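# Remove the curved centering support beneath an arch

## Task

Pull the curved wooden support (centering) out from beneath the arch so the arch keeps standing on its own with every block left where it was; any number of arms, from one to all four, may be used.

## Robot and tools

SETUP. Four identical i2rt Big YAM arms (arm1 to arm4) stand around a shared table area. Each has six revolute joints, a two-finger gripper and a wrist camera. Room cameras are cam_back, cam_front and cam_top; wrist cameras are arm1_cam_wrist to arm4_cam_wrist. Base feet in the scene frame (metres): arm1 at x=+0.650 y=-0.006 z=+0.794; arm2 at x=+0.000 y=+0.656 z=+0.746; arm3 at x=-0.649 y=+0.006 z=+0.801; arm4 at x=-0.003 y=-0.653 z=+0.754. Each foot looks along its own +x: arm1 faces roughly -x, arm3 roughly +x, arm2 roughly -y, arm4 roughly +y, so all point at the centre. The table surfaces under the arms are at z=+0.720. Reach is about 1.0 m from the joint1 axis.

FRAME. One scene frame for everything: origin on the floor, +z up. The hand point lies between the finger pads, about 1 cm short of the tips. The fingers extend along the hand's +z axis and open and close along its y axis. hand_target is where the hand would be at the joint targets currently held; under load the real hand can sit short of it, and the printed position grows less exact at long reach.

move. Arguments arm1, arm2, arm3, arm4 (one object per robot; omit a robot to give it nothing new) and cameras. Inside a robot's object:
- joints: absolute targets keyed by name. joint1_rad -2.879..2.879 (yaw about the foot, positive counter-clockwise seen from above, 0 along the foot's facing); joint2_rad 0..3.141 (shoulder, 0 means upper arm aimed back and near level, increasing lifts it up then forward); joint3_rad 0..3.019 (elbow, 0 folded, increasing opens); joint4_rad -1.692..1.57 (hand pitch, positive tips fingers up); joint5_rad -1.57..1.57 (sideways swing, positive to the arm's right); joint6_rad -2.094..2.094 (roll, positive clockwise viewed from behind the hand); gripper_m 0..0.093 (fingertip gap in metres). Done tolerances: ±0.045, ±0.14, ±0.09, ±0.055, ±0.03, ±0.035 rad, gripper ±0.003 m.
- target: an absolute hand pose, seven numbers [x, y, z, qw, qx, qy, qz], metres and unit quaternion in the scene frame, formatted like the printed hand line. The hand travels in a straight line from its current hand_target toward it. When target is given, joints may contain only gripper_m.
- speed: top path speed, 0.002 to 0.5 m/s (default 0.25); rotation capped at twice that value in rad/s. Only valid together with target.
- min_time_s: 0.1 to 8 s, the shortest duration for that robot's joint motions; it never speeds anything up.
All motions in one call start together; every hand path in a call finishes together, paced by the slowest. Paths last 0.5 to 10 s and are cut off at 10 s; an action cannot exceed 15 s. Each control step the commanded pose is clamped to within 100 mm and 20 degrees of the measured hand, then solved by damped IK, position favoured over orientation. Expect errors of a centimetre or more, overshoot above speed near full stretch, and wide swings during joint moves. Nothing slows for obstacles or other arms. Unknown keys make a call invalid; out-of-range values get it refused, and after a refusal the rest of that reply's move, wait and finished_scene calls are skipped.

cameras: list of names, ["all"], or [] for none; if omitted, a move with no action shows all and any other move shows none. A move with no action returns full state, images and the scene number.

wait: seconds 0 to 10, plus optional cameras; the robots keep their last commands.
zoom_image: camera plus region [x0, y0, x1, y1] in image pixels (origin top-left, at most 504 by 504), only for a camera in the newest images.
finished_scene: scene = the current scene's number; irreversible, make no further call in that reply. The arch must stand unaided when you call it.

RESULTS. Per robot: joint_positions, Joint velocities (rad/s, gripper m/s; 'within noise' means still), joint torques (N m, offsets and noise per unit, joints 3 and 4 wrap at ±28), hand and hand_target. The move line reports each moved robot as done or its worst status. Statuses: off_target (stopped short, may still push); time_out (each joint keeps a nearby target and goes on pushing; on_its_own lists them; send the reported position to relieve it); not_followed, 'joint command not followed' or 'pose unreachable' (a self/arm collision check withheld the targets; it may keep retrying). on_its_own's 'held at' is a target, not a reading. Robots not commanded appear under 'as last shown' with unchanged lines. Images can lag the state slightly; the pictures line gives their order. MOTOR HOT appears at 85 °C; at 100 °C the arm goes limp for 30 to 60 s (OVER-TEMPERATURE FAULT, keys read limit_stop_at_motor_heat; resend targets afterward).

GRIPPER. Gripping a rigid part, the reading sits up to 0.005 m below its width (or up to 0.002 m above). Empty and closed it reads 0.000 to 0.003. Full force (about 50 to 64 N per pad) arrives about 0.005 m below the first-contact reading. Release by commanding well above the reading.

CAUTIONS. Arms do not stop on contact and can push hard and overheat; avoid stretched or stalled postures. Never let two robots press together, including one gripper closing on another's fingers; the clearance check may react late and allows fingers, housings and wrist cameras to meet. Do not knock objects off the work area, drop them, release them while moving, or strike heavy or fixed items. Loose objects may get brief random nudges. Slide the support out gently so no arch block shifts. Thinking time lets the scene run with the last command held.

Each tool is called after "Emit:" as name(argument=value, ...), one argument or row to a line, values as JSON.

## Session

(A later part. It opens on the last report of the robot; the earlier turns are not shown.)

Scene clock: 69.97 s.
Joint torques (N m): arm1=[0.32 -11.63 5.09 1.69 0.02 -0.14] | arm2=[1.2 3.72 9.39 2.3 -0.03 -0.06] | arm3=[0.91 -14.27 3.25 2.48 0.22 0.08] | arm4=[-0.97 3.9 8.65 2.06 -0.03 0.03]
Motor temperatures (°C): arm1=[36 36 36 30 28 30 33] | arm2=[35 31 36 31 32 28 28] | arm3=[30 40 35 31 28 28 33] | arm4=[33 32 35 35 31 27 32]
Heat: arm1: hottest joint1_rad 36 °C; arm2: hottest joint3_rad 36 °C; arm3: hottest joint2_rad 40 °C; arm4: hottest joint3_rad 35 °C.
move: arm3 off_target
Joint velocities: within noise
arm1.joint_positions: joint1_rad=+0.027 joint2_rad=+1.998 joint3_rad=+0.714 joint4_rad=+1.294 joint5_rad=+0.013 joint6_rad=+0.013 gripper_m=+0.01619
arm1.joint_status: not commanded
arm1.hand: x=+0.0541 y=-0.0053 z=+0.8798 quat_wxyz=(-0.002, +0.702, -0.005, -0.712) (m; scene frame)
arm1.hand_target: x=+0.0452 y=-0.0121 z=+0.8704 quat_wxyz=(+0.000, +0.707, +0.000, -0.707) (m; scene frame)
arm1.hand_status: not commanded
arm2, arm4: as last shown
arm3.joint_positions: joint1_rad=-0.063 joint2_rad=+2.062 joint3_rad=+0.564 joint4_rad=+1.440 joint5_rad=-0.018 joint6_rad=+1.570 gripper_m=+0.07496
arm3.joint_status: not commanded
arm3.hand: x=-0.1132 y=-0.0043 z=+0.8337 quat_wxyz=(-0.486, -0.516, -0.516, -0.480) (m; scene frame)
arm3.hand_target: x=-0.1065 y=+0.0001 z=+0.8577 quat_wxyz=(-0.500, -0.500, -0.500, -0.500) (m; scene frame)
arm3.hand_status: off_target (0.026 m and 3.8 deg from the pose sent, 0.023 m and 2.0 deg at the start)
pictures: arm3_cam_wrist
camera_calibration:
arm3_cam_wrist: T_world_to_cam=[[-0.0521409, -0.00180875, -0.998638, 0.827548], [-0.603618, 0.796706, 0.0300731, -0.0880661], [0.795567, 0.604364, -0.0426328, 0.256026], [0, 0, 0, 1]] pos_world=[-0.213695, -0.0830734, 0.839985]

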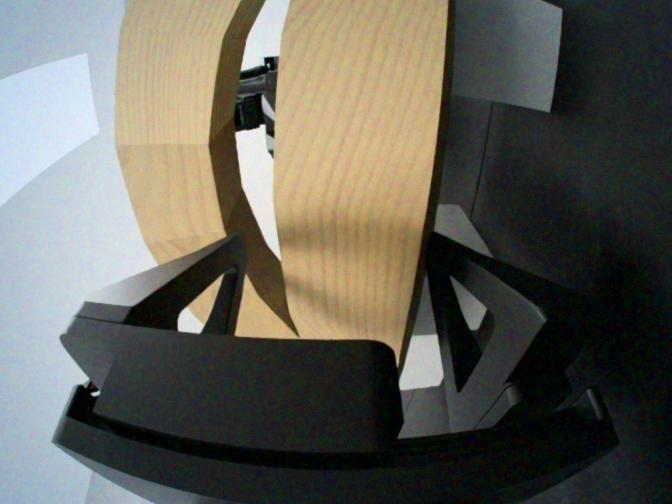

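Emit:
move(
  cameras=["cam_back","cam_front","cam_top","arm1_cam_wrist"],
)

Scene clock: 70.10 s.
Joint torques (N m): arm1=[0.32 -11.52 5.09 1.7 0.01 -0.14] | arm2=[0.97 3.72 9.37 2.29 -0.02 -0.05] | arm3=[0.32 -14.8 3.19 2.54 0.22 0.09] | arm4=[-0.91 4.07 8.54 2.03 0 0.01]
Motor temperatures (°C): arm1=[36 36 36 30 28 30 33] | arm2=[35 31 36 31 32 28 28] | arm3=[30 40 35 31 28 28 33] | arm4=[33 32 35 35 31 27 32]
Heat: arm1: hottest joint1_rad 36 °C; arm2: hottest joint3_rad 36 °C; arm3: hottest joint2_rad 40 °C; arm4: hottest joint3_rad 35 °C.
Joint velocities: within noise
arm1.joint_positions: joint1_rad=+0.027 joint2_rad=+1.998 joint3_rad=+0.714 joint4_rad=+1.294 joint5_rad=+0.013 joint6_rad=+0.013 gripper_m=+0.01619
arm1.joint_status: not commanded
arm1.hand: x=+0.0541 y=-0.0053 z=+0.8798 quat_wxyz=(-0.002, +0.702, -0.005, -0.712) (m; scene frame)
arm1.hand_target: x=+0.0452 y=-0.0121 z=+0.8704 quat_wxyz=(+0.000, +0.707, +0.000, -0.707) (m; scene frame)
arm1.hand_status: not commanded
arm2.joint_positions: joint1_rad=+0.031 joint2_rad=+0.603 joint3_rad=+1.457 joint4_rad=-1.387 joint5_rad=-0.263 joint6_rad=+0.761 gripper_m=+0.09396
arm2.joint_status: not commanded
arm2.hand: x=+0.0421 y=+0.4486 z=+1.3126 quat_wxyz=(-0.497, -0.768, -0.393, +0.094) (m; scene frame)
arm2.hand_target: x=+0.0421 y=+0.4516 z=+1.3209 quat_wxyz=(-0.505, -0.763, -0.391, +0.098) (m; scene frame)
arm2.hand_status: not commanded
arm3.joint_positions: joint1_rad=-0.063 joint2_rad=+2.062 joint3_rad=+0.564 joint4_rad=+1.440 joint5_rad=-0.018 joint6_rad=+1.570 gripper_m=+0.07496
arm3.joint_status: not commanded
arm3.hand: x=-0.1132 y=-0.0043 z=+0.8337 quat_wxyz=(-0.486, -0.516, -0.516, -0.480) (m; scene frame)
arm3.hand_target: x=-0.1065 y=+0.0001 z=+0.8577 quat_wxyz=(-0.500, -0.500, -0.500, -0.500) (m; scene frame)
arm3.hand_status: off_target (0.026 m and 3.8 deg from the pose sent, 0.023 m and 2.0 deg at the start)
arm4.joint_positions: joint1_rad=-0.454 joint2_rad=+0.631 joint3_rad=+1.450 joint4_rad=-1.565 joint5_rad=-0.075 joint6_rad=-0.150 gripper_m=+0.09396
arm4.joint_status: not commanded
arm4.hand: x=+0.0668 y=-0.4724 z=+1.2759 quat_wxyz=(-0.346, +0.552, -0.728, -0.214) (m; scene frame)
arm4.hand_target: x=+0.0658 y=-0.4742 z=+1.2836 quat_wxyz=(-0.354, +0.550, -0.724, -0.218) (m; scene frame)
arm4.hand_status: not commanded
pictures: arm1_cam_wrist, cam_back, cam_front, cam_top
camera_calibration:
arm1_cam_wrist: T_world_to_cam=[[0.0244547, 0.999691, -0.00450777, 0.00682681], [0.569174, -0.0176299, -0.822028, 0.695466], [-0.821853, 0.0175367, -0.569429, 0.673304], [0, 0, 0, 1]] pos_world=[0.157349, -0.00637122, 0.955122]

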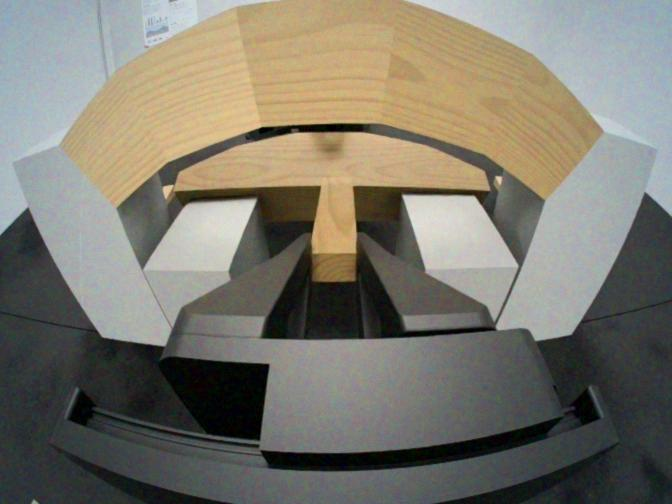

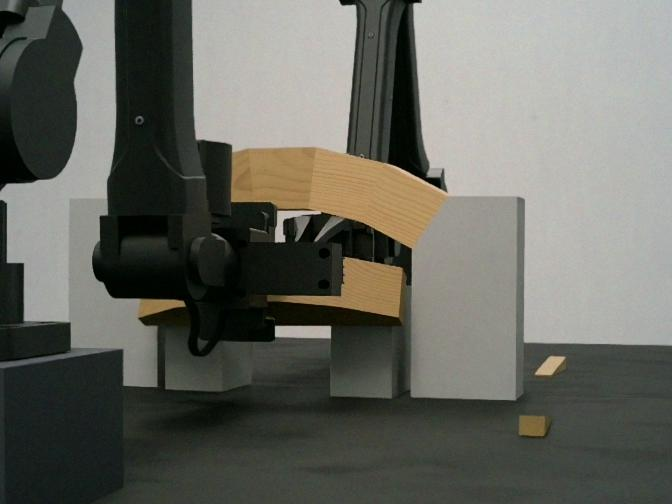

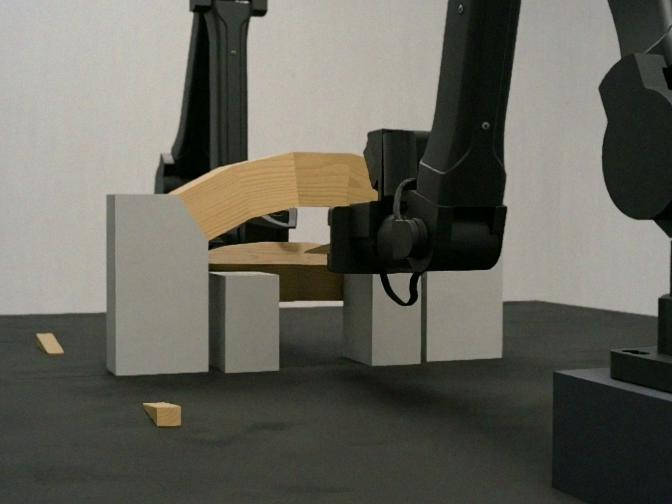

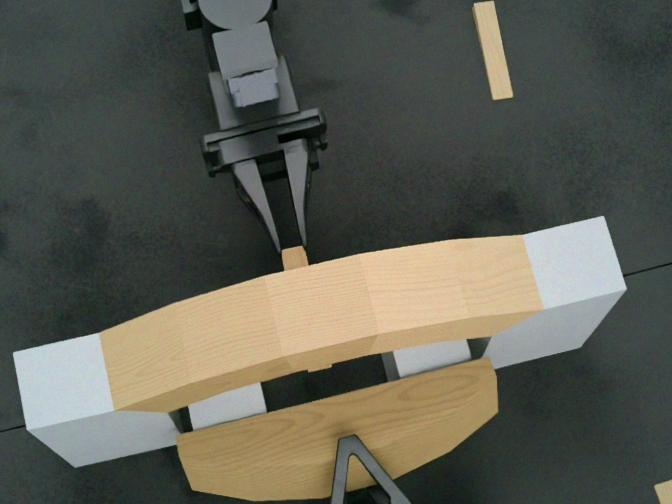

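Emit:
move(
  arm3={"joints":{"gripper_m":0.054}},
)

Emit:
move(
  arm3={"joints":{"gripper_m":0.042}},
  cameras=["arm3_cam_wrist","cam_top"],
)

Scene clock: 70.97 s.
Joint torques (N m): arm1=[0.44 -11.46 5.08 1.69 0.01 -0.15] | arm2=[1.26 3.6 9.37 2.28 -0.02 -0.05] | arm3=[0.38 -14.62 3.78 2.54 0.23 0.07] | arm4=[-1.32 4.07 8.65 2.03 -0.01 0.02]
Motor temperatures (°C): arm1=[36 36 36 30 28 30 33] | arm2=[35 31 36 31 32 28 28] | arm3=[30 40 35 31 28 28 33] | arm4=[33 32 35 35 31 27 32]
Heat: arm1: hottest joint1_rad 36 °C; arm2: hottest joint3_rad 36 °C; arm3: hottest joint2_rad 40 °C; arm4: hottest joint3_rad 35 °C.
move: arm3 done
Joint velocities: within noise
arm1, arm2, arm4: as last shown
arm3.joint_positions: joint1_rad=-0.063 joint2_rad=+2.062 joint3_rad=+0.557 joint4_rad=+1.440 joint5_rad=-0.018 joint6_rad=+1.570 gripper_m=+0.05612
arm3.joint_status: all done
arm3.hand: x=-0.1161 y=-0.0042 z=+0.8318 quat_wxyz=(-0.484, -0.518, -0.518, -0.478) (m; scene frame)
arm3.hand_target: x=-0.1065 y=+0.0001 z=+0.8577 quat_wxyz=(-0.500, -0.500, -0.500, -0.500) (m; scene frame)
arm3.hand_status: not commanded
pictures: none

Scene clock: 71.40 s.
Joint torques (N m): arm1=[0.44 -11.69 5.08 1.72 0.02 -0.14] | arm2=[0.91 3.6 9.35 2.32 -0.03 -0.07] | arm3=[0.44 -14.68 3.79 2.54 0.22 0.08] | arm4=[-1.32 4.72 8.61 2.09 -0.01 0.04]
Motor temperatures (°C): arm1=[36 36 36 30 28 30 33] | arm2=[35 31 36 31 32 28 28] | arm3=[30 40 35 31 28 28 33] | arm4=[33 32 35 35 31 27 32]
Heat: arm1: hottest joint1_rad 36 °C; arm2: hottest joint3_rad 36 °C; arm3: hottest joint2_rad 40 °C; arm4: hottest joint3_rad 35 °C.
move: arm3 off_target
Joint velocities: within noise
arm1, arm2, arm4: as last shown
arm3.joint_positions: joint1_rad=-0.063 joint2_rad=+2.062 joint3_rad=+0.557 joint4_rad=+1.440 joint5_rad=-0.018 joint6_rad=+1.570 gripper_m=+0.05595
arm3.joint_status: gripper_m off_target (ended at +0.05595, target +0.04200)
arm3.hand: x=-0.1161 y=-0.0042 z=+0.8318 quat_wxyz=(-0.484, -0.518, -0.518, -0.478) (m; scene frame)
arm3.hand_target: x=-0.1065 y=+0.0001 z=+0.8577 quat_wxyz=(-0.500, -0.500, -0.500, -0.500) (m; scene frame)
arm3.hand_status: not commanded
pictures: arm3_cam_wrist, cam_top
camera_calibration:
arm3_cam_wrist: T_world_to_cam=[[-0.0594318, -0.00125525, -0.998232, 0.824234], [-0.603241, 0.796795, 0.0349133, -0.0937727], [0.795342, 0.604249, -0.0481122, 0.262681], [0, 0, 0, 1]] pos_world=[-0.216503, -0.0829727, 0.838689]

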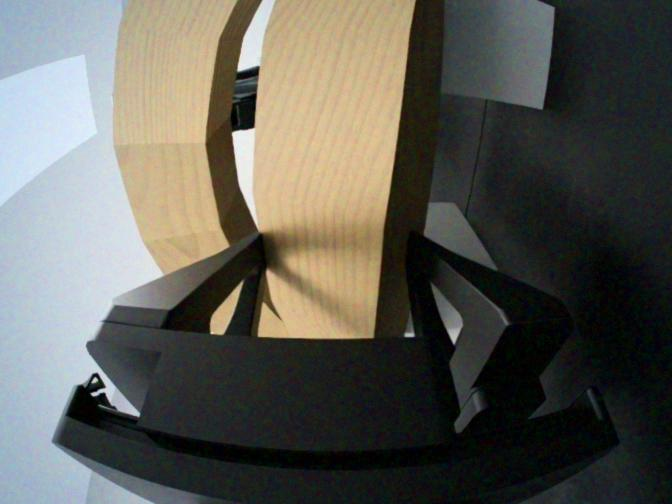

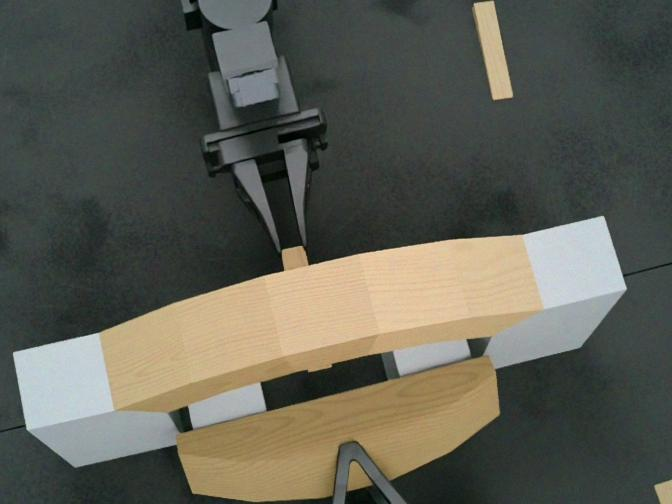

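Emit:
move(
  arm3={"target":[-0.18,0.0,0.872,0.5,0.5,0.5,0.5],"speed":0.07},
  cameras=["arm3_cam_wrist","cam_top"],
)

Scene clock: 73.27 s.
Joint torques (N m): arm1=[0.32 -11.58 5.08 1.69 0.02 -0.15] | arm2=[1.08 3.72 9.37 2.29 -0.02 -0.06] | arm3=[0.09 -14.04 1.37 3.41 0.02 0.06] | arm4=[-1.2 4.37 8.75 2.06 -0.02 0.02]
Motor temperatures (°C): arm1=[36 36 36 30 28 30 33] | arm2=[35 31 36 31 32 28 28] | arm3=[30 40 35 31 28 28 34] | arm4=[33 32 35 35 31 27 32]
Heat: arm1: hottest joint1_rad 36 °C; arm2: hottest joint3_rad 36 °C; arm3: hottest joint2_rad 40 °C; arm4: hottest joint3_rad 35 °C.
move: arm3 off_target
Joint velocities: within noise
arm1, arm2, arm4: as last shown
arm3.joint_positions: joint1_rad=-0.063 joint2_rad=+1.982 joint3_rad=+0.360 joint4_rad=+1.507 joint5_rad=-0.018 joint6_rad=+1.570 gripper_m=+0.05594
arm3.joint_status: not commanded
arm3.hand: x=-0.1868 y=-0.0025 z=+0.8378 quat_wxyz=(-0.471, -0.530, -0.529, -0.465) (m; scene frame)
arm3.hand_target: x=-0.1806 y=+0.0000 z=+0.8712 quat_wxyz=(-0.494, -0.506, -0.506, -0.494) (m; scene frame)
arm3.hand_status: off_target (0.035 m and 7.1 deg from the pose sent, 0.076 m and 4.2 deg at the start; a joint's target at an end of its range on 30 of 50 steps)
pictures: arm3_cam_wrist, cam_top
camera_calibration:
arm3_cam_wrist: T_world_to_cam=[[-0.108781, 0.0000263309, -0.994066, 0.813382], [-0.600549, 0.796881, 0.0657393, -0.163439], [0.792154, 0.604136, -0.0866695, 0.349907], [0, 0, 0, 1]] pos_world=[-0.286853, -0.0811713, 0.849626]

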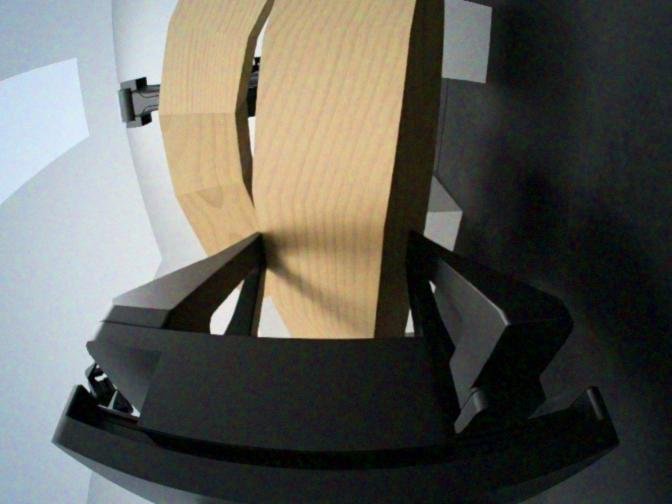

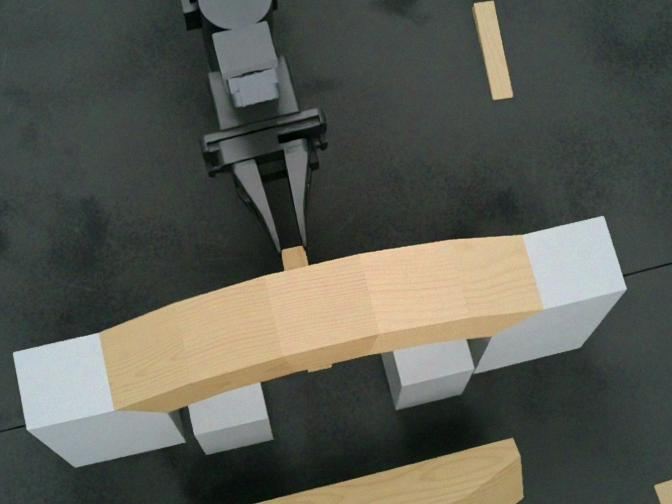

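Emit:
move(
  arm3={"target":[-0.28,0.01,0.90,0.5,0.5,0.5,0.5],"speed":0.25},
  arm1={"target":[0.16,-0.006,0.88,0,-0.7071,0,0.7071],"speed":0.15},
)

Emit:
move(
  arm3={"target":[-0.30,0.02,0.90,0,0.7071,0.7071,0],"speed":0.4},
  arm1={"target":[0.28,0.26,0.80,0,-0.7934,0,0.6088],"speed":0.3},
  cameras=["arm3_cam_wrist","arm1_cam_wrist"],
)

Scene clock: 75.13 s.
Joint torques (N m): arm1=[-0.73 -11.81 0.91 3.6 -0.13 -0.15] | arm2=[1.2 3.6 9.37 2.25 -0.02 -0.06] | arm3=[0.32 -9.58 1.16 3.43 0.32 0.09] | arm4=[-0.97 3.66 8.54 2.09 0.02 0.03]
Motor temperatures (°C): arm1=[36 36 36 30 28 30 33] | arm2=[35 31 36 31 32 28 28] | arm3=[30 40 35 31 28 28 34] | arm4=[33 32 35 35 31 27 32]
Heat: arm1: hottest joint1_rad 36 °C; arm2: hottest joint3_rad 36 °C; arm3: hottest joint2_rad 40 °C; arm4: hottest joint3_rad 35 °C.
move: arm1 off_target; arm3 off_target
Joint velocities: within noise
arm1.joint_positions: joint1_rad=+0.027 joint2_rad=+1.930 joint3_rad=+0.428 joint4_rad=+1.458 joint5_rad=+0.002 joint6_rad=+0.013 gripper_m=+0.01619
arm1.joint_status: not commanded
arm1.hand: x=+0.1580 y=-0.0068 z=+0.8653 quat_wxyz=(+0.001, +0.721, -0.002, -0.693) (m; scene frame)
arm1.hand_target: x=+0.1599 y=-0.0060 z=+0.8796 quat_wxyz=(+0.000, +0.707, +0.000, -0.707) (m; scene frame)
arm1.hand_status: off_target (0.015 m and 2.3 deg from the pose sent, 0.106 m and 1.0 deg at the start)
arm2, arm4: as last shown
arm3.joint_positions: joint1_rad=-0.030 joint2_rad=+1.733 joint3_rad=+0.079 joint4_rad=+1.507 joint5_rad=+0.014 joint6_rad=+1.570 gripper_m=+0.05594
arm3.joint_status: not commanded
arm3.hand: x=-0.2848 y=+0.0065 z=+0.8744 quat_wxyz=(-0.464, -0.536, -0.538, -0.456) (m; scene frame)
arm3.hand_target: x=-0.2803 y=+0.0099 z=+0.8999 quat_wxyz=(-0.483, -0.516, -0.516, -0.484) (m; scene frame)
arm3.hand_status: off_target (0.026 m and 8.9 deg from the pose sent, 0.113 m and 7.0 deg at the start; a joint's target at an end of its range on 43 of 43 steps)
pictures: none

Scene clock: 78.13 s.
Joint torques (N m): arm1=[-1.08 -9.05 3.07 1.35 -0.38 -0.27] | arm2=[1.03 3.6 9.35 2.3 -0.01 -0.05] | arm3=[0.56 -7.82 14.89 -0.81 0.08 0.2] | arm4=[-0.67 4.07 8.54 2.02 0.03 0.03]
Motor temperatures (°C): arm1=[36 36 36 30 28 30 33] | arm2=[35 31 36 31 32 28 28] | arm3=[30 40 36 31 28 28 34] | arm4=[33 32 36 35 31 27 32]
Heat: arm1: hottest joint1_rad 36 °C; arm2: hottest joint3_rad 36 °C; arm3: hottest joint2_rad 40 °C; arm4: hottest joint3_rad 36 °C.
move: arm1 done; arm3 off_target
Joint velocities: within noise
arm1.joint_positions: joint1_rad=-0.885 joint2_rad=+1.931 joint3_rad=+0.469 joint4_rad=+1.051 joint5_rad=-0.874 joint6_rad=-0.311 gripper_m=+0.01619
arm1.joint_status: not commanded
arm1.hand: x=+0.2813 y=+0.2520 z=+0.8048 quat_wxyz=(+0.002, +0.792, +0.001, -0.611) (m; scene frame)
arm1.hand_target: x=+0.2801 y=+0.2598 z=+0.8001 quat_wxyz=(+0.000, +0.793, +0.000, -0.609) (m; scene frame)
arm1.hand_status: done (0.009 m and 0.4 deg from the pose sent, 0.301 m and 12.7 deg at the start)
arm2, arm4: as last shown
arm3.joint_positions: joint1_rad=-0.012 joint2_rad=+1.336 joint3_rad=+0.819 joint4_rad=-1.105 joint5_rad=-0.003 joint6_rad=+1.597 gripper_m=+0.05591
arm3.joint_status: not commanded
arm3.hand: x=-0.3296 y=+0.0149 z=+0.8768 quat_wxyz=(+0.019, -0.707, -0.707, +0.023) (m; scene frame)
arm3.hand_target: x=-0.3018 y=+0.0199 z=+0.9002 quat_wxyz=(+0.000, -0.707, -0.707, +0.000) (m; scene frame)
arm3.hand_status: off_target (0.038 m and 3.4 deg from the pose sent, 0.033 m and 81.2 deg at the start)
pictures: arm1_cam_wrist, arm3_cam_wrist
camera_calibration:
arm1_cam_wrist: T_world_to_cam=[[0.0098348, 0.999951, 0.000923735, -0.256638], [0.768038, -0.0069623, -0.640367, 0.304184], [-0.640329, 0.00700734, -0.768069, 0.924247], [0, 0, 0, 1]] pos_world=[0.360722, 0.252266, 0.904911]
arm3_cam_wrist: T_world_to_cam=[[-0.998965, 0.00521369, 0.0451747, -0.368116], [0.0315127, 0.795576, 0.605034, -0.530028], [-0.0327854, 0.605832, -0.794917, 0.804951], [0, 0, 0, 1]] pos_world=[-0.324642, -0.0640673, 0.977184]

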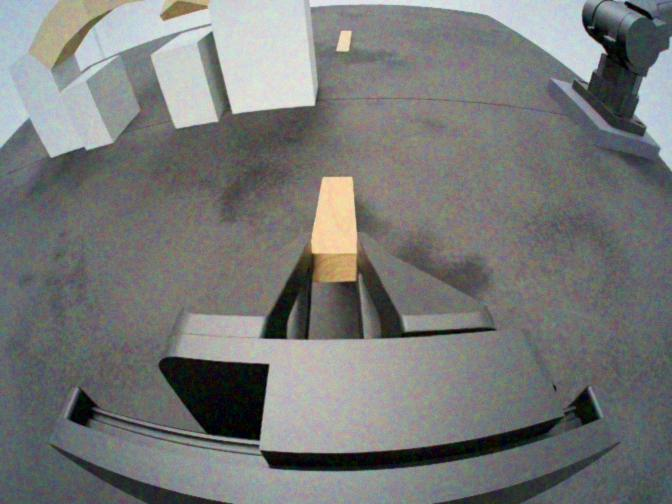

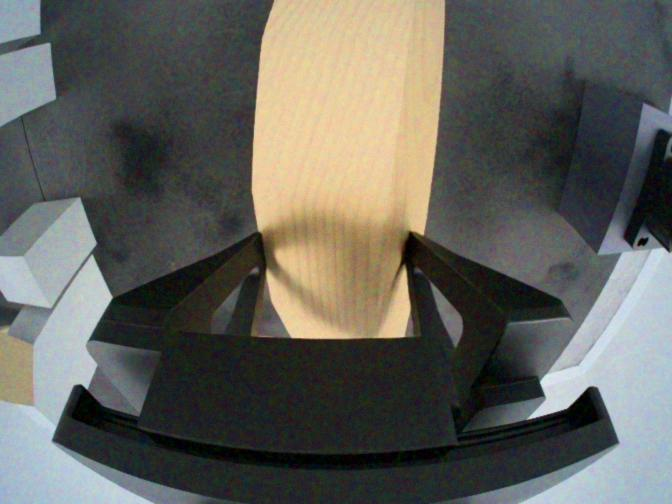

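Emit:
move(
  arm3={"target":[-0.305,0.02,0.82,0,0.7071,0.7071,0],"speed":0.12},
  arm1={"target":[0.28,0.26,0.753,0,-0.7934,0,0.6088],"speed":0.1},
  cameras=["arm3_cam_wrist","cam_back"],
)

Emit:
move(
  arm3={"target":[-0.305,0.02,0.79,0,0.7071,0.7071,0],"speed":0.05},
  arm1={"target":[0.28,0.26,0.740,0,-0.7934,0,0.6088],"speed":0.05},
  cameras=["arm3_cam_wrist","cam_back"],
)

Scene clock: 79.80 s.
Joint torques (N m): arm1=[-1.14 -9 1.58 2.93 -0.26 -0.17] | arm2=[1.14 3.72 9.39 2.32 -0.01 -0.06] | arm3=[0.56 -9.17 8.61 0.14 0.11 0.18] | arm4=[-1.14 4.07 8.58 2.14 -0.01 0.06]
Motor temperatures (°C): arm1=[36 36 36 30 28 30 33] | arm2=[35 31 36 31 32 28 28] | arm3=[30 40 36 31 28 28 34] | arm4=[33 32 36 35 31 27 31]
Heat: arm1: hottest joint1_rad 36 °C; arm2: hottest joint3_rad 36 °C; arm3: hottest joint2_rad 40 °C; arm4: hottest joint3_rad 36 °C.
move: arm1 done; arm3 off_target
Joint velocities: within noise
arm1.joint_positions: joint1_rad=-0.885 joint2_rad=+2.110 joint3_rad=+0.513 joint4_rad=+1.170 joint5_rad=-0.877 joint6_rad=-0.319 gripper_m=+0.01619
arm1.joint_status: not commanded
arm1.hand: x=+0.2791 y=+0.2545 z=+0.7599 quat_wxyz=(+0.006, +0.794, +0.001, -0.608) (m; scene frame)
arm1.hand_target: x=+0.2801 y=+0.2598 z=+0.7530 quat_wxyz=(+0.000, +0.794, +0.000, -0.608) (m; scene frame)
arm1.hand_status: done (0.009 m and 0.7 deg from the pose sent, 0.052 m and 0.4 deg at the start)
arm2, arm4: as last shown
arm3.joint_positions: joint1_rad=-0.010 joint2_rad=+1.467 joint3_rad=+0.755 joint4_rad=-0.878 joint5_rad=-0.004 joint6_rad=+1.600 gripper_m=+0.05591
arm3.joint_status: not commanded
arm3.hand: x=-0.3147 y=+0.0157 z=+0.8153 quat_wxyz=(+0.008, -0.707, -0.707, +0.011) (m; scene frame)
arm3.hand_target: x=-0.3053 y=+0.0200 z=+0.8201 quat_wxyz=(+0.000, -0.707, -0.707, +0.000) (m; scene frame)
arm3.hand_status: off_target (0.012 m and 1.5 deg from the pose sent, 0.062 m and 3.4 deg at the start)
pictures: arm3_cam_wrist, cam_back
camera_calibration:
arm3_cam_wrist: T_world_to_cam=[[-0.999904, 0.00538702, 0.0127649, -0.324285], [0.0120301, 0.794609, 0.607002, -0.501661], [-0.0068732, 0.607097, -0.794598, 0.764029], [0, 0, 0, 1]] pos_world=[-0.312967, -0.0634683, 0.915745]

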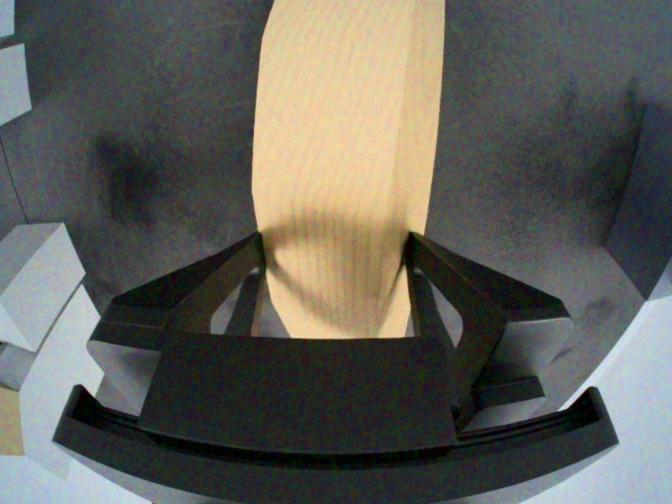

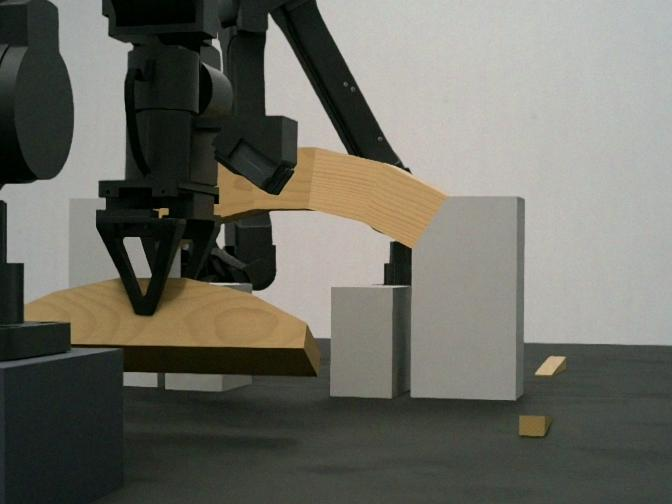

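Scene clock: 81.00 s.
Joint torques (N m): arm1=[-1.03 -9.17 1.22 2.63 -0.2 -0.17] | arm2=[1.14 3.72 9.35 2.29 -0.02 -0.06] | arm3=[0.5 -9.29 7.56 0.18 0.11 0.18] | arm4=[-1.2 3.84 8.58 2.11 -0.03 0.04]
Motor temperatures (°C): arm1=[36 36 36 30 28 30 33] | arm2=[35 31 36 31 32 28 28] | arm3=[30 40 36 31 28 28 34] | arm4=[33 32 36 35 31 27 31]
Heat: arm1: hottest joint1_rad 36 °C; arm2: hottest joint3_rad 36 °C; arm3: hottest joint2_rad 40 °C; arm4: hottest joint3_rad 36 °C.
move: arm1 done; arm3 done
Joint velocities: within noise
arm1.joint_positions: joint1_rad=-0.885 joint2_rad=+2.159 joint3_rad=+0.528 joint4_rad=+1.211 joint5_rad=-0.878 joint6_rad=-0.319 gripper_m=+0.01618
arm1.joint_status: not commanded
arm1.hand: x=+0.2780 y=+0.2557 z=+0.7492 quat_wxyz=(+0.004, +0.793, +0.003, -0.610) (m; scene frame)
arm1.hand_target: x=+0.2802 y=+0.2597 z=+0.7401 quat_wxyz=(+0.000, +0.794, +0.000, -0.608) (m; scene frame)
arm1.hand_status: done (0.010 m and 0.6 deg from the pose sent, 0.021 m and 0.7 deg at the start)
arm2, arm4: as last shown
arm3.joint_positions: joint1_rad=-0.010 joint2_rad=+1.530 joint3_rad=+0.729 joint4_rad=-0.781 joint5_rad=-0.004 joint6_rad=+1.601 gripper_m=+0.05591
arm3.joint_status: not commanded
arm3.hand: x=-0.3120 y=+0.0157 z=+0.7880 quat_wxyz=(+0.006, -0.707, -0.707, +0.007) (m; scene frame)
arm3.hand_target: x=-0.3052 y=+0.0200 z=+0.7900 quat_wxyz=(+0.000, -0.707, -0.707, +0.000) (m; scene frame)
arm3.hand_status: done (0.008 m and 1.1 deg from the pose sent, 0.027 m and 1.5 deg at the start)
pictures: arm3_cam_wrist, cam_back
camera_calibration:
arm3_cam_wrist: T_world_to_cam=[[-0.999974, 0.00568252, 0.00433982, -0.314662], [0.00715018, 0.794466, 0.607266, -0.486868], [0.0000029665, 0.607282, -0.794487, 0.744394], [0, 0, 0, 1]] pos_world=[-0.311174, -0.0634681, 0.888435]

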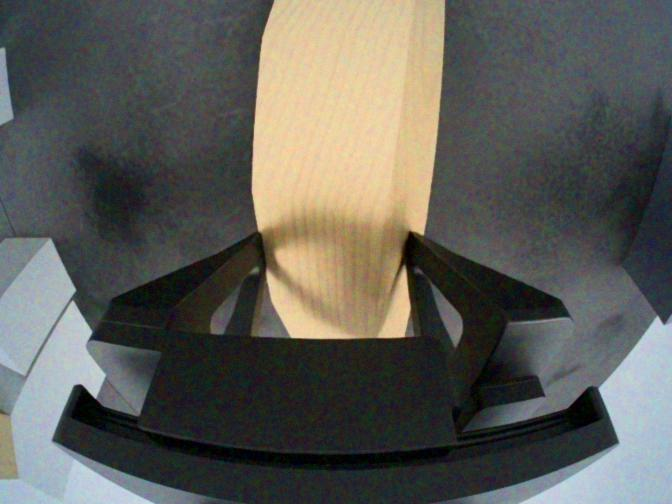

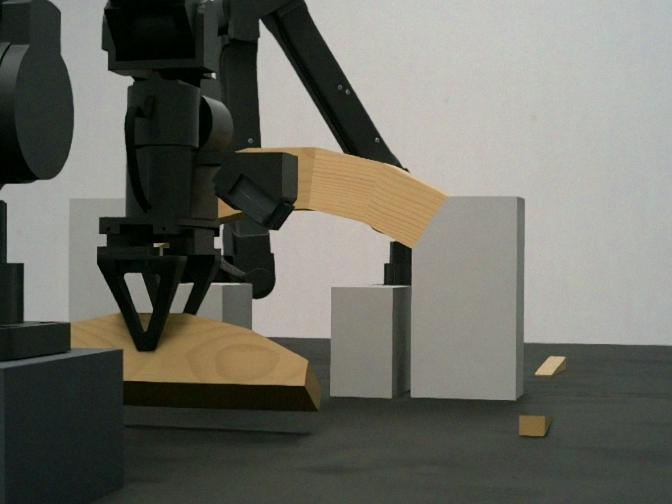

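Emit:
move(
  arm3={"target":[-0.305,0.02,0.772,0,0.7071,0.7071,0],"speed":0.04},
  arm1={"target":[0.28,0.26,0.728,0,-0.7934,0,0.6088],"speed":0.05},
  cameras=["arm1_cam_wrist","cam_back"],
)

Scene clock: 82.20 s.
Joint torques (N m): arm1=[-1.08 -8 0.96 2.06 -0.06 -0.15] | arm2=[1.2 3.78 9.37 2.32 -0.01 -0.05] | arm3=[0.67 -8.76 6.93 0.54 0.13 0.18] | arm4=[-1.32 3.84 8.61 2.18 0.01 0.02]
Motor temperatures (°C): arm1=[36 36 36 30 28 30 33] | arm2=[35 31 36 31 32 28 28] | arm3=[30 40 36 31 28 28 34] | arm4=[33 32 36 35 31 27 31]
Heat: arm1: hottest joint1_rad 36 °C; arm2: hottest joint3_rad 36 °C; arm3: hottest joint2_rad 40 °C; arm4: hottest joint3_rad 36 °C.
move: arm1 off_target; arm3 done
Joint velocities: within noise
arm1.joint_positions: joint1_rad=-0.885 joint2_rad=+2.186 joint3_rad=+0.543 joint4_rad=+1.260 joint5_rad=-0.882 joint6_rad=-0.320 gripper_m=+0.01617
arm1.joint_status: not commanded
arm1.hand: x=+0.2748 y=+0.2591 z=+0.7484 quat_wxyz=(-0.007, +0.785, +0.013, -0.619) (m; scene frame)
arm1.hand_target: x=+0.2804 y=+0.2593 z=+0.7288 quat_wxyz=(+0.000, +0.793, +0.000, -0.609) (m; scene frame)
arm1.hand_status: off_target (0.021 m and 2.3 deg from the pose sent, 0.022 m and 0.6 deg at the start)
arm2.joint_positions: joint1_rad=+0.031 joint2_rad=+0.603 joint3_rad=+1.457 joint4_rad=-1.387 joint5_rad=-0.263 joint6_rad=+0.761 gripper_m=+0.09396
arm2.joint_status: not commanded
arm2.hand: x=+0.0421 y=+0.4486 z=+1.3126 quat_wxyz=(-0.497, -0.768, -0.393, +0.094) (m; scene frame)
arm2.hand_target: x=+0.0421 y=+0.4516 z=+1.3209 quat_wxyz=(-0.505, -0.763, -0.391, +0.098) (m; scene frame)
arm2.hand_status: not commanded
arm3.joint_positions: joint1_rad=-0.009 joint2_rad=+1.564 joint3_rad=+0.718 joint4_rad=-0.731 joint5_rad=-0.005 joint6_rad=+1.601 gripper_m=+0.05591
arm3.joint_status: not commanded
arm3.hand: x=-0.3109 y=+0.0159 z=+0.7741 quat_wxyz=(+0.004, -0.708, -0.707, +0.006) (m; scene frame)
arm3.hand_target: x=-0.3051 y=+0.0200 z=+0.7722 quat_wxyz=(+0.000, -0.707, -0.707, +0.000) (m; scene frame)
arm3.hand_status: done (0.008 m and 0.8 deg from the pose sent, 0.018 m and 1.0 deg at the start)
arm4.joint_positions: joint1_rad=-0.454 joint2_rad=+0.631 joint3_rad=+1.450 joint4_rad=-1.565 joint5_rad=-0.075 joint6_rad=-0.150 gripper_m=+0.09396
arm4.joint_status: not commanded
arm4.hand: x=+0.0668 y=-0.4724 z=+1.2759 quat_wxyz=(-0.346, +0.552, -0.728, -0.214) (m; scene frame)
arm4.hand_target: x=+0.0658 y=-0.4742 z=+1.2836 quat_wxyz=(-0.354, +0.550, -0.724, -0.218) (m; scene frame)
arm4.hand_status: not commanded
pictures: arm1_cam_wrist, cam_back
camera_calibration:
arm1_cam_wrist: T_world_to_cam=[[0.000439948, 0.999538, 0.0303785, -0.283022], [0.755052, 0.0195861, -0.655372, 0.281038], [-0.655664, 0.0232257, -0.754695, 0.866792], [0, 0, 0, 1]] pos_world=[0.356251, 0.257255, 0.846946]

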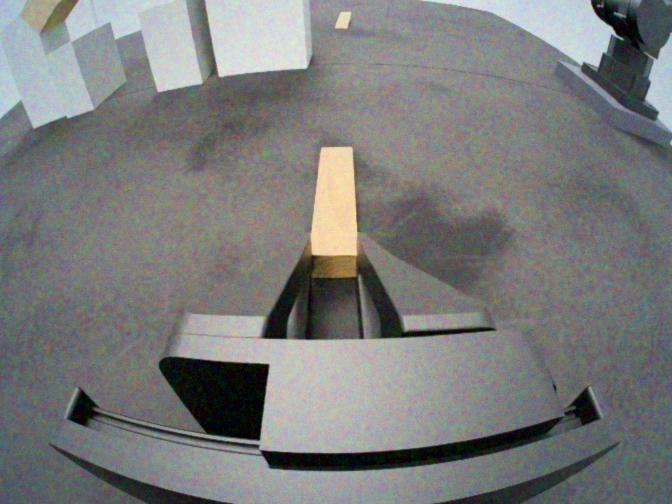

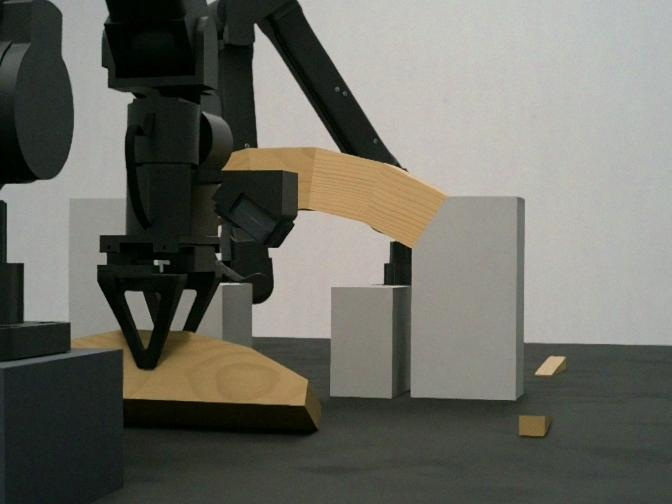

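Emit:
move(
  arm3={"target":[-0.306,0.02,0.764,0,0.7071,0.7071,0],"speed":0.03},
  arm1={"joints":{"gripper_m":0.04}},
  cameras=["cam_back"],
)

Scene clock: 83.30 s.
Joint torques (N m): arm1=[-0.97 -7.94 0.99 2.07 -0.04 -0.07] | arm2=[1.26 3.9 9.39 2.28 -0.02 -0.07] | arm3=[0.62 -7.36 6.34 1.4 0.13 0.19] | arm4=[-0.62 3.84 8.57 2.03 -0.01 0.02]
Motor temperatures (°C): arm1=[36 36 36 30 28 30 33] | arm2=[35 31 36 31 32 28 28] | arm3=[30 40 36 31 28 28 34] | arm4=[33 32 36 35 31 27 31]
Heat: arm1: hottest joint1_rad 36 °C; arm2: hottest joint3_rad 36 °C; arm3: hottest joint2_rad 40 °C; arm4: hottest joint3_rad 36 °C.
move: arm1 done; arm3 off_target
Joint velocities: within noise
arm1.joint_positions: joint1_rad=-0.885 joint2_rad=+2.187 joint3_rad=+0.543 joint4_rad=+1.261 joint5_rad=-0.882 joint6_rad=-0.327 gripper_m=+0.03992
arm1.joint_status: all done
arm1.hand: x=+0.2749 y=+0.2591 z=+0.7484 quat_wxyz=(-0.009, +0.785, +0.016, -0.619) (m; scene frame)
arm1.hand_target: x=+0.2804 y=+0.2593 z=+0.7287 quat_wxyz=(+0.000, +0.793, +0.000, -0.609) (m; scene frame)
arm1.hand_status: not commanded
arm2, arm4: as last shown
arm3.joint_positions: joint1_rad=-0.009 joint2_rad=+1.564 joint3_rad=+0.715 joint4_rad=-0.727 joint5_rad=-0.005 joint6_rad=+1.601 gripper_m=+0.05591
arm3.joint_status: not commanded
arm3.hand: x=-0.3112 y=+0.0158 z=+0.7734 quat_wxyz=(+0.004, -0.708, -0.707, +0.005) (m; scene frame)
arm3.hand_target: x=-0.3064 y=+0.0200 z=+0.7645 quat_wxyz=(+0.000, -0.707, -0.707, +0.000) (m; scene frame)
arm3.hand_status: off_target (0.012 m and 0.7 deg from the pose sent, 0.012 m and 0.8 deg at the start)
pictures: cam_back

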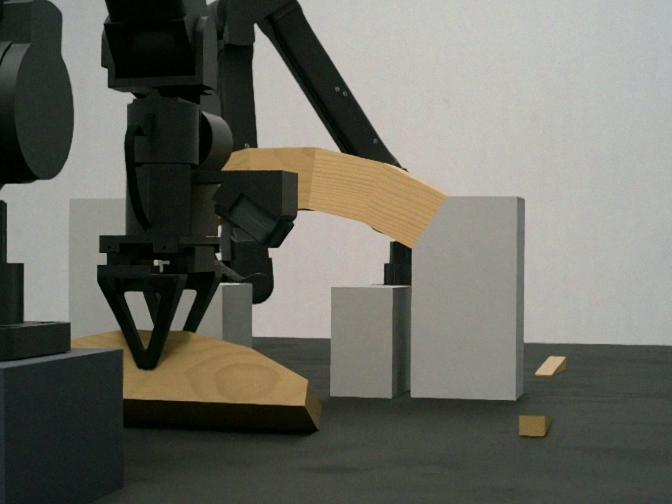

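Emit:
move(
  arm3={"target":[-0.310,0.018,0.756,0,0.7071,0.7071,0],"speed":0.03},
)

Emit:
move(
  arm3={"joints":{"gripper_m":0.063}},
)

Emit:
move(
  arm3={"joints":{"gripper_m":0.08}},
  cameras=["cam_back","arm3_cam_wrist"],
)

Scene clock: 84.50 s.
Joint torques (N m): arm1=[-0.97 -7.94 0.99 2.07 -0.04 -0.07] | arm2=[0.97 3.6 9.39 2.33 0 -0.06] | arm3=[0.03 -6.18 5.27 2.3 0.14 0.12] | arm4=[-1.44 4.19 8.47 2.03 0.01 0.02]
Motor temperatures (°C): arm1=[36 36 36 30 28 30 33] | arm2=[35 31 36 31 32 28 28] | arm3=[30 40 36 31 28 28 34] | arm4=[33 32 36 34 31 27 31]
Heat: arm1: hottest joint1_rad 36 °C; arm2: hottest joint3_rad 36 °C; arm3: hottest joint2_rad 40 °C; arm4: hottest joint3_rad 36 °C.
move: arm3 off_target
Joint velocities: within noise
arm1, arm2, arm4: as last shown
arm3.joint_positions: joint1_rad=-0.009 joint2_rad=+1.564 joint3_rad=+0.710 joint4_rad=-0.720 joint5_rad=-0.005 joint6_rad=+1.601 gripper_m=+0.05591
arm3.joint_status: not commanded
arm3.hand: x=-0.3124 y=+0.0158 z=+0.7722 quat_wxyz=(+0.003, -0.708, -0.707, +0.005) (m; scene frame)
arm3.hand_target: x=-0.3109 y=+0.0179 z=+0.7572 quat_wxyz=(+0.000, -0.707, -0.707, +0.000) (m; scene frame)
arm3.hand_status: off_target (0.017 m and 0.6 deg from the pose sent, 0.018 m and 0.7 deg at the start)
pictures: none

Scene clock: 85.33 s.
Joint torques (N m): arm1=[-1.08 -8 1.01 2.1 -0.05 -0.08] | arm2=[1.2 3.84 9.28 2.24 0 -0.05] | arm3=[0.15 -8.94 6.43 0.2 0.14 0.12] | arm4=[-0.91 3.84 8.61 2.06 -0.07 0.03]
Motor temperatures (°C): arm1=[36 36 36 30 28 30 33] | arm2=[35 31 36 31 32 28 28] | arm3=[30 40 36 31 28 28 34] | arm4=[33 32 36 34 31 27 31]
Heat: arm1: hottest joint1_rad 36 °C; arm2: hottest joint3_rad 36 °C; arm3: hottest joint2_rad 40 °C; arm4: hottest joint3_rad 36 °C.
move: arm3 done
Joint velocities: within noise
arm1, arm2, arm4: as last shown
arm3.joint_positions: joint1_rad=-0.009 joint2_rad=+1.595 joint3_rad=+0.693 joint4_rad=-0.670 joint5_rad=-0.005 joint6_rad=+1.601 gripper_m=+0.06294
arm3.joint_status: all done
arm3.hand: x=-0.3146 y=+0.0156 z=+0.7582 quat_wxyz=(+0.003, -0.708, -0.707, +0.004) (m; scene frame)
arm3.hand_target: x=-0.3108 y=+0.0179 z=+0.7572 quat_wxyz=(+0.000, -0.707, -0.707, +0.000) (m; scene frame)
arm3.hand_status: not commanded
pictures: none

Scene clock: 85.87 s.
Joint torques (N m): arm1=[-1.03 -8.06 0.99 2.04 -0.05 -0.07] | arm2=[1.03 3.9 9.29 2.32 -0.02 -0.06] | arm3=[0.09 -9 6.41 0.24 0.13 0.13] | arm4=[-0.85 4.25 8.61 2.09 0.01 0.02]
Motor temperatures (°C): arm1=[36 36 36 30 28 30 33] | arm2=[35 31 36 31 32 28 28] | arm3=[30 40 36 31 28 28 34] | arm4=[33 32 36 34 31 27 31]
Heat: arm1: hottest joint1_rad 36 °C; arm2: hottest joint3_rad 36 °C; arm3: hottest joint2_rad 40 °C; arm4: hottest joint3_rad 36 °C.
move: arm3 done
Joint velocities: within noise
arm1, arm2, arm4: as last shown
arm3.joint_positions: joint1_rad=-0.009 joint2_rad=+1.595 joint3_rad=+0.693 joint4_rad=-0.670 joint5_rad=-0.005 joint6_rad=+1.601 gripper_m=+0.07982
arm3.joint_status: all done
arm3.hand: x=-0.3146 y=+0.0156 z=+0.7582 quat_wxyz=(+0.003, -0.708, -0.707, +0.004) (m; scene frame)
arm3.hand_target: x=-0.3108 y=+0.0179 z=+0.7572 quat_wxyz=(+0.000, -0.707, -0.707, +0.000) (m; scene frame)
arm3.hand_status: not commanded
pictures: arm3_cam_wrist, cam_back
camera_calibration:
arm3_cam_wrist: T_world_to_cam=[[-0.999973, 0.00601833, -0.00430356, -0.310596], [0.00216346, 0.79409, 0.607797, -0.470648], [0.00707534, 0.607771, -0.794081, 0.722599], [0, 0, 0, 1]] pos_world=[-0.314682, -0.0635682, 0.858524]

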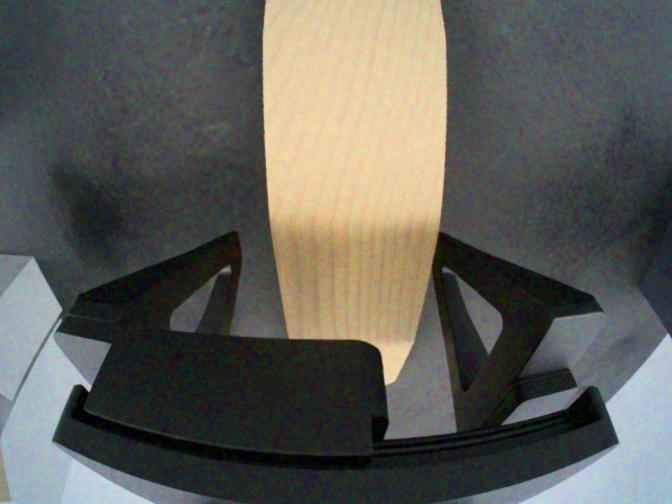

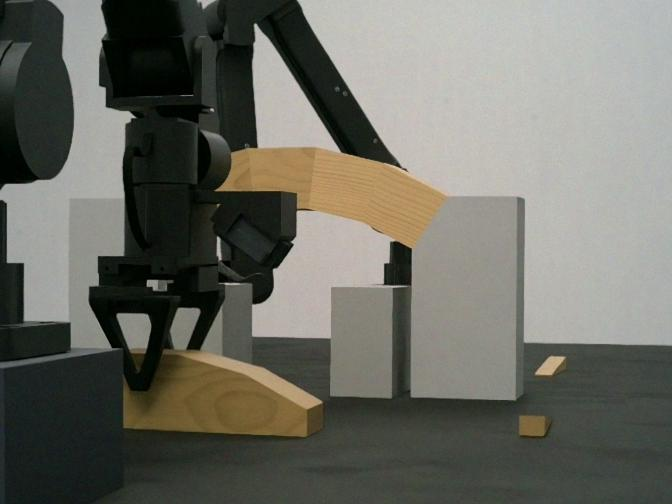

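Emit:
move(
  arm3={"target":[-0.318,0.018,0.85,0,0.7071,0.7071,0],"speed":0.15},
  arm1={"target":[0.285,0.255,0.82,0,-0.7934,0,0.6088],"speed":0.15},
  cameras=["cam_top","cam_front","cam_back"],
)

Scene clock: 87.60 s.
Joint torques (N m): arm1=[-1.32 -11.58 1.36 1.24 -0.27 -0.16] | arm2=[1.26 3.72 9.33 2.3 -0.02 -0.07] | arm3=[0.03 -9.35 11.74 -0.69 0.13 0.12] | arm4=[-0.91 4.07 8.57 2.03 -0.01 0.03]
Motor temperatures (°C): arm1=[36 36 36 30 28 30 33] | arm2=[35 31 36 31 32 28 28] | arm3=[30 40 37 31 28 28 34] | arm4=[33 32 36 34 31 27 31]
Heat: arm1: hottest joint1_rad 36 °C; arm2: hottest joint3_rad 36 °C; arm3: hottest joint2_rad 40 °C; arm4: hottest joint3_rad 36 °C.
move: arm1 done; arm3 off_target
Joint velocities: within noise
arm1.joint_positions: joint1_rad=-0.885 joint2_rad=+1.877 joint3_rad=+0.470 joint4_rad=+0.989 joint5_rad=-0.879 joint6_rad=-0.321 gripper_m=+0.03993
arm1.joint_status: not commanded
arm1.hand: x=+0.2798 y=+0.2529 z=+0.8171 quat_wxyz=(+0.003, +0.792, +0.005, -0.610) (m; scene frame)
arm1.hand_target: x=+0.2848 y=+0.2550 z=+0.8199 quat_wxyz=(+0.000, +0.793, +0.000, -0.609) (m; scene frame)
arm1.hand_status: done (0.006 m and 0.7 deg from the pose sent, 0.072 m and 2.6 deg at the start)
arm2, arm4: as last shown
arm3.joint_positions: joint1_rad=-0.009 joint2_rad=+1.386 joint3_rad=+0.725 joint4_rad=-0.954 joint5_rad=-0.005 joint6_rad=+1.601 gripper_m=+0.07991
arm3.joint_status: not commanded
arm3.hand: x=-0.3393 y=+0.0154 z=+0.8319 quat_wxyz=(+0.017, -0.707, -0.706, +0.019) (m; scene frame)
arm3.hand_target: x=-0.3187 y=+0.0180 z=+0.8502 quat_wxyz=(+0.000, -0.707, -0.707, +0.000) (m; scene frame)
arm3.hand_status: off_target (0.028 m and 2.9 deg from the pose sent, 0.092 m and 0.6 deg at the start)
pictures: cam_back, cam_front, cam_top

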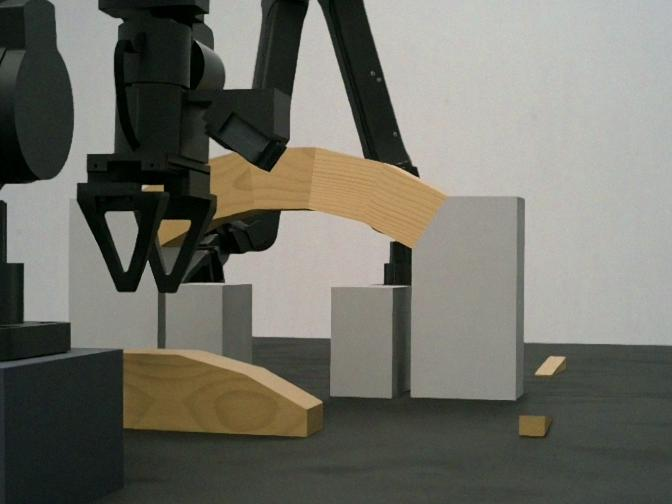

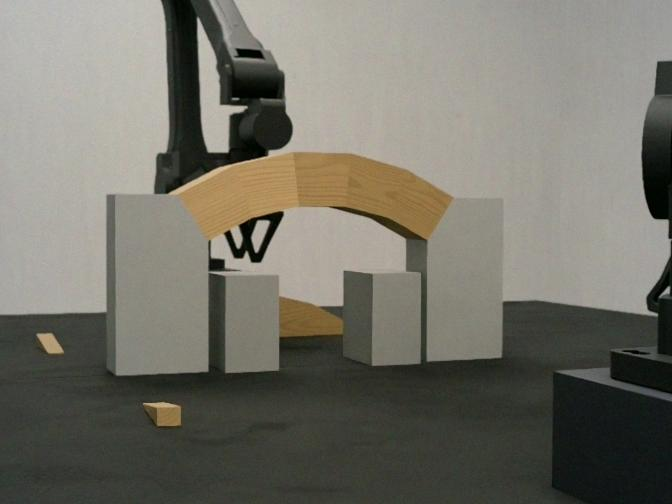

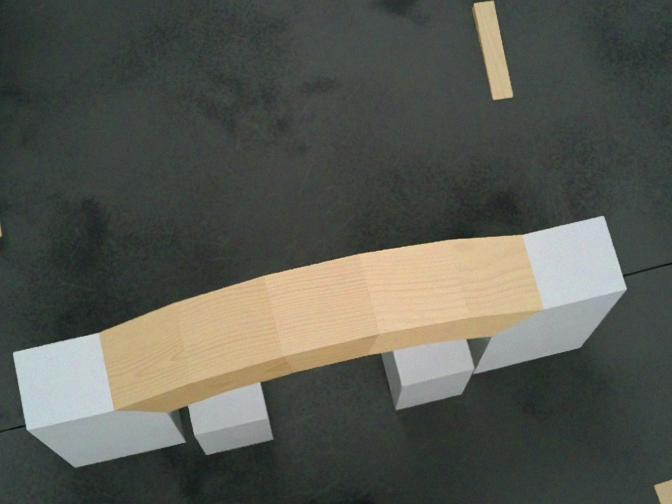

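Emit:
finished_scene(
  scene=2,
)

The scene is finished: the task was done.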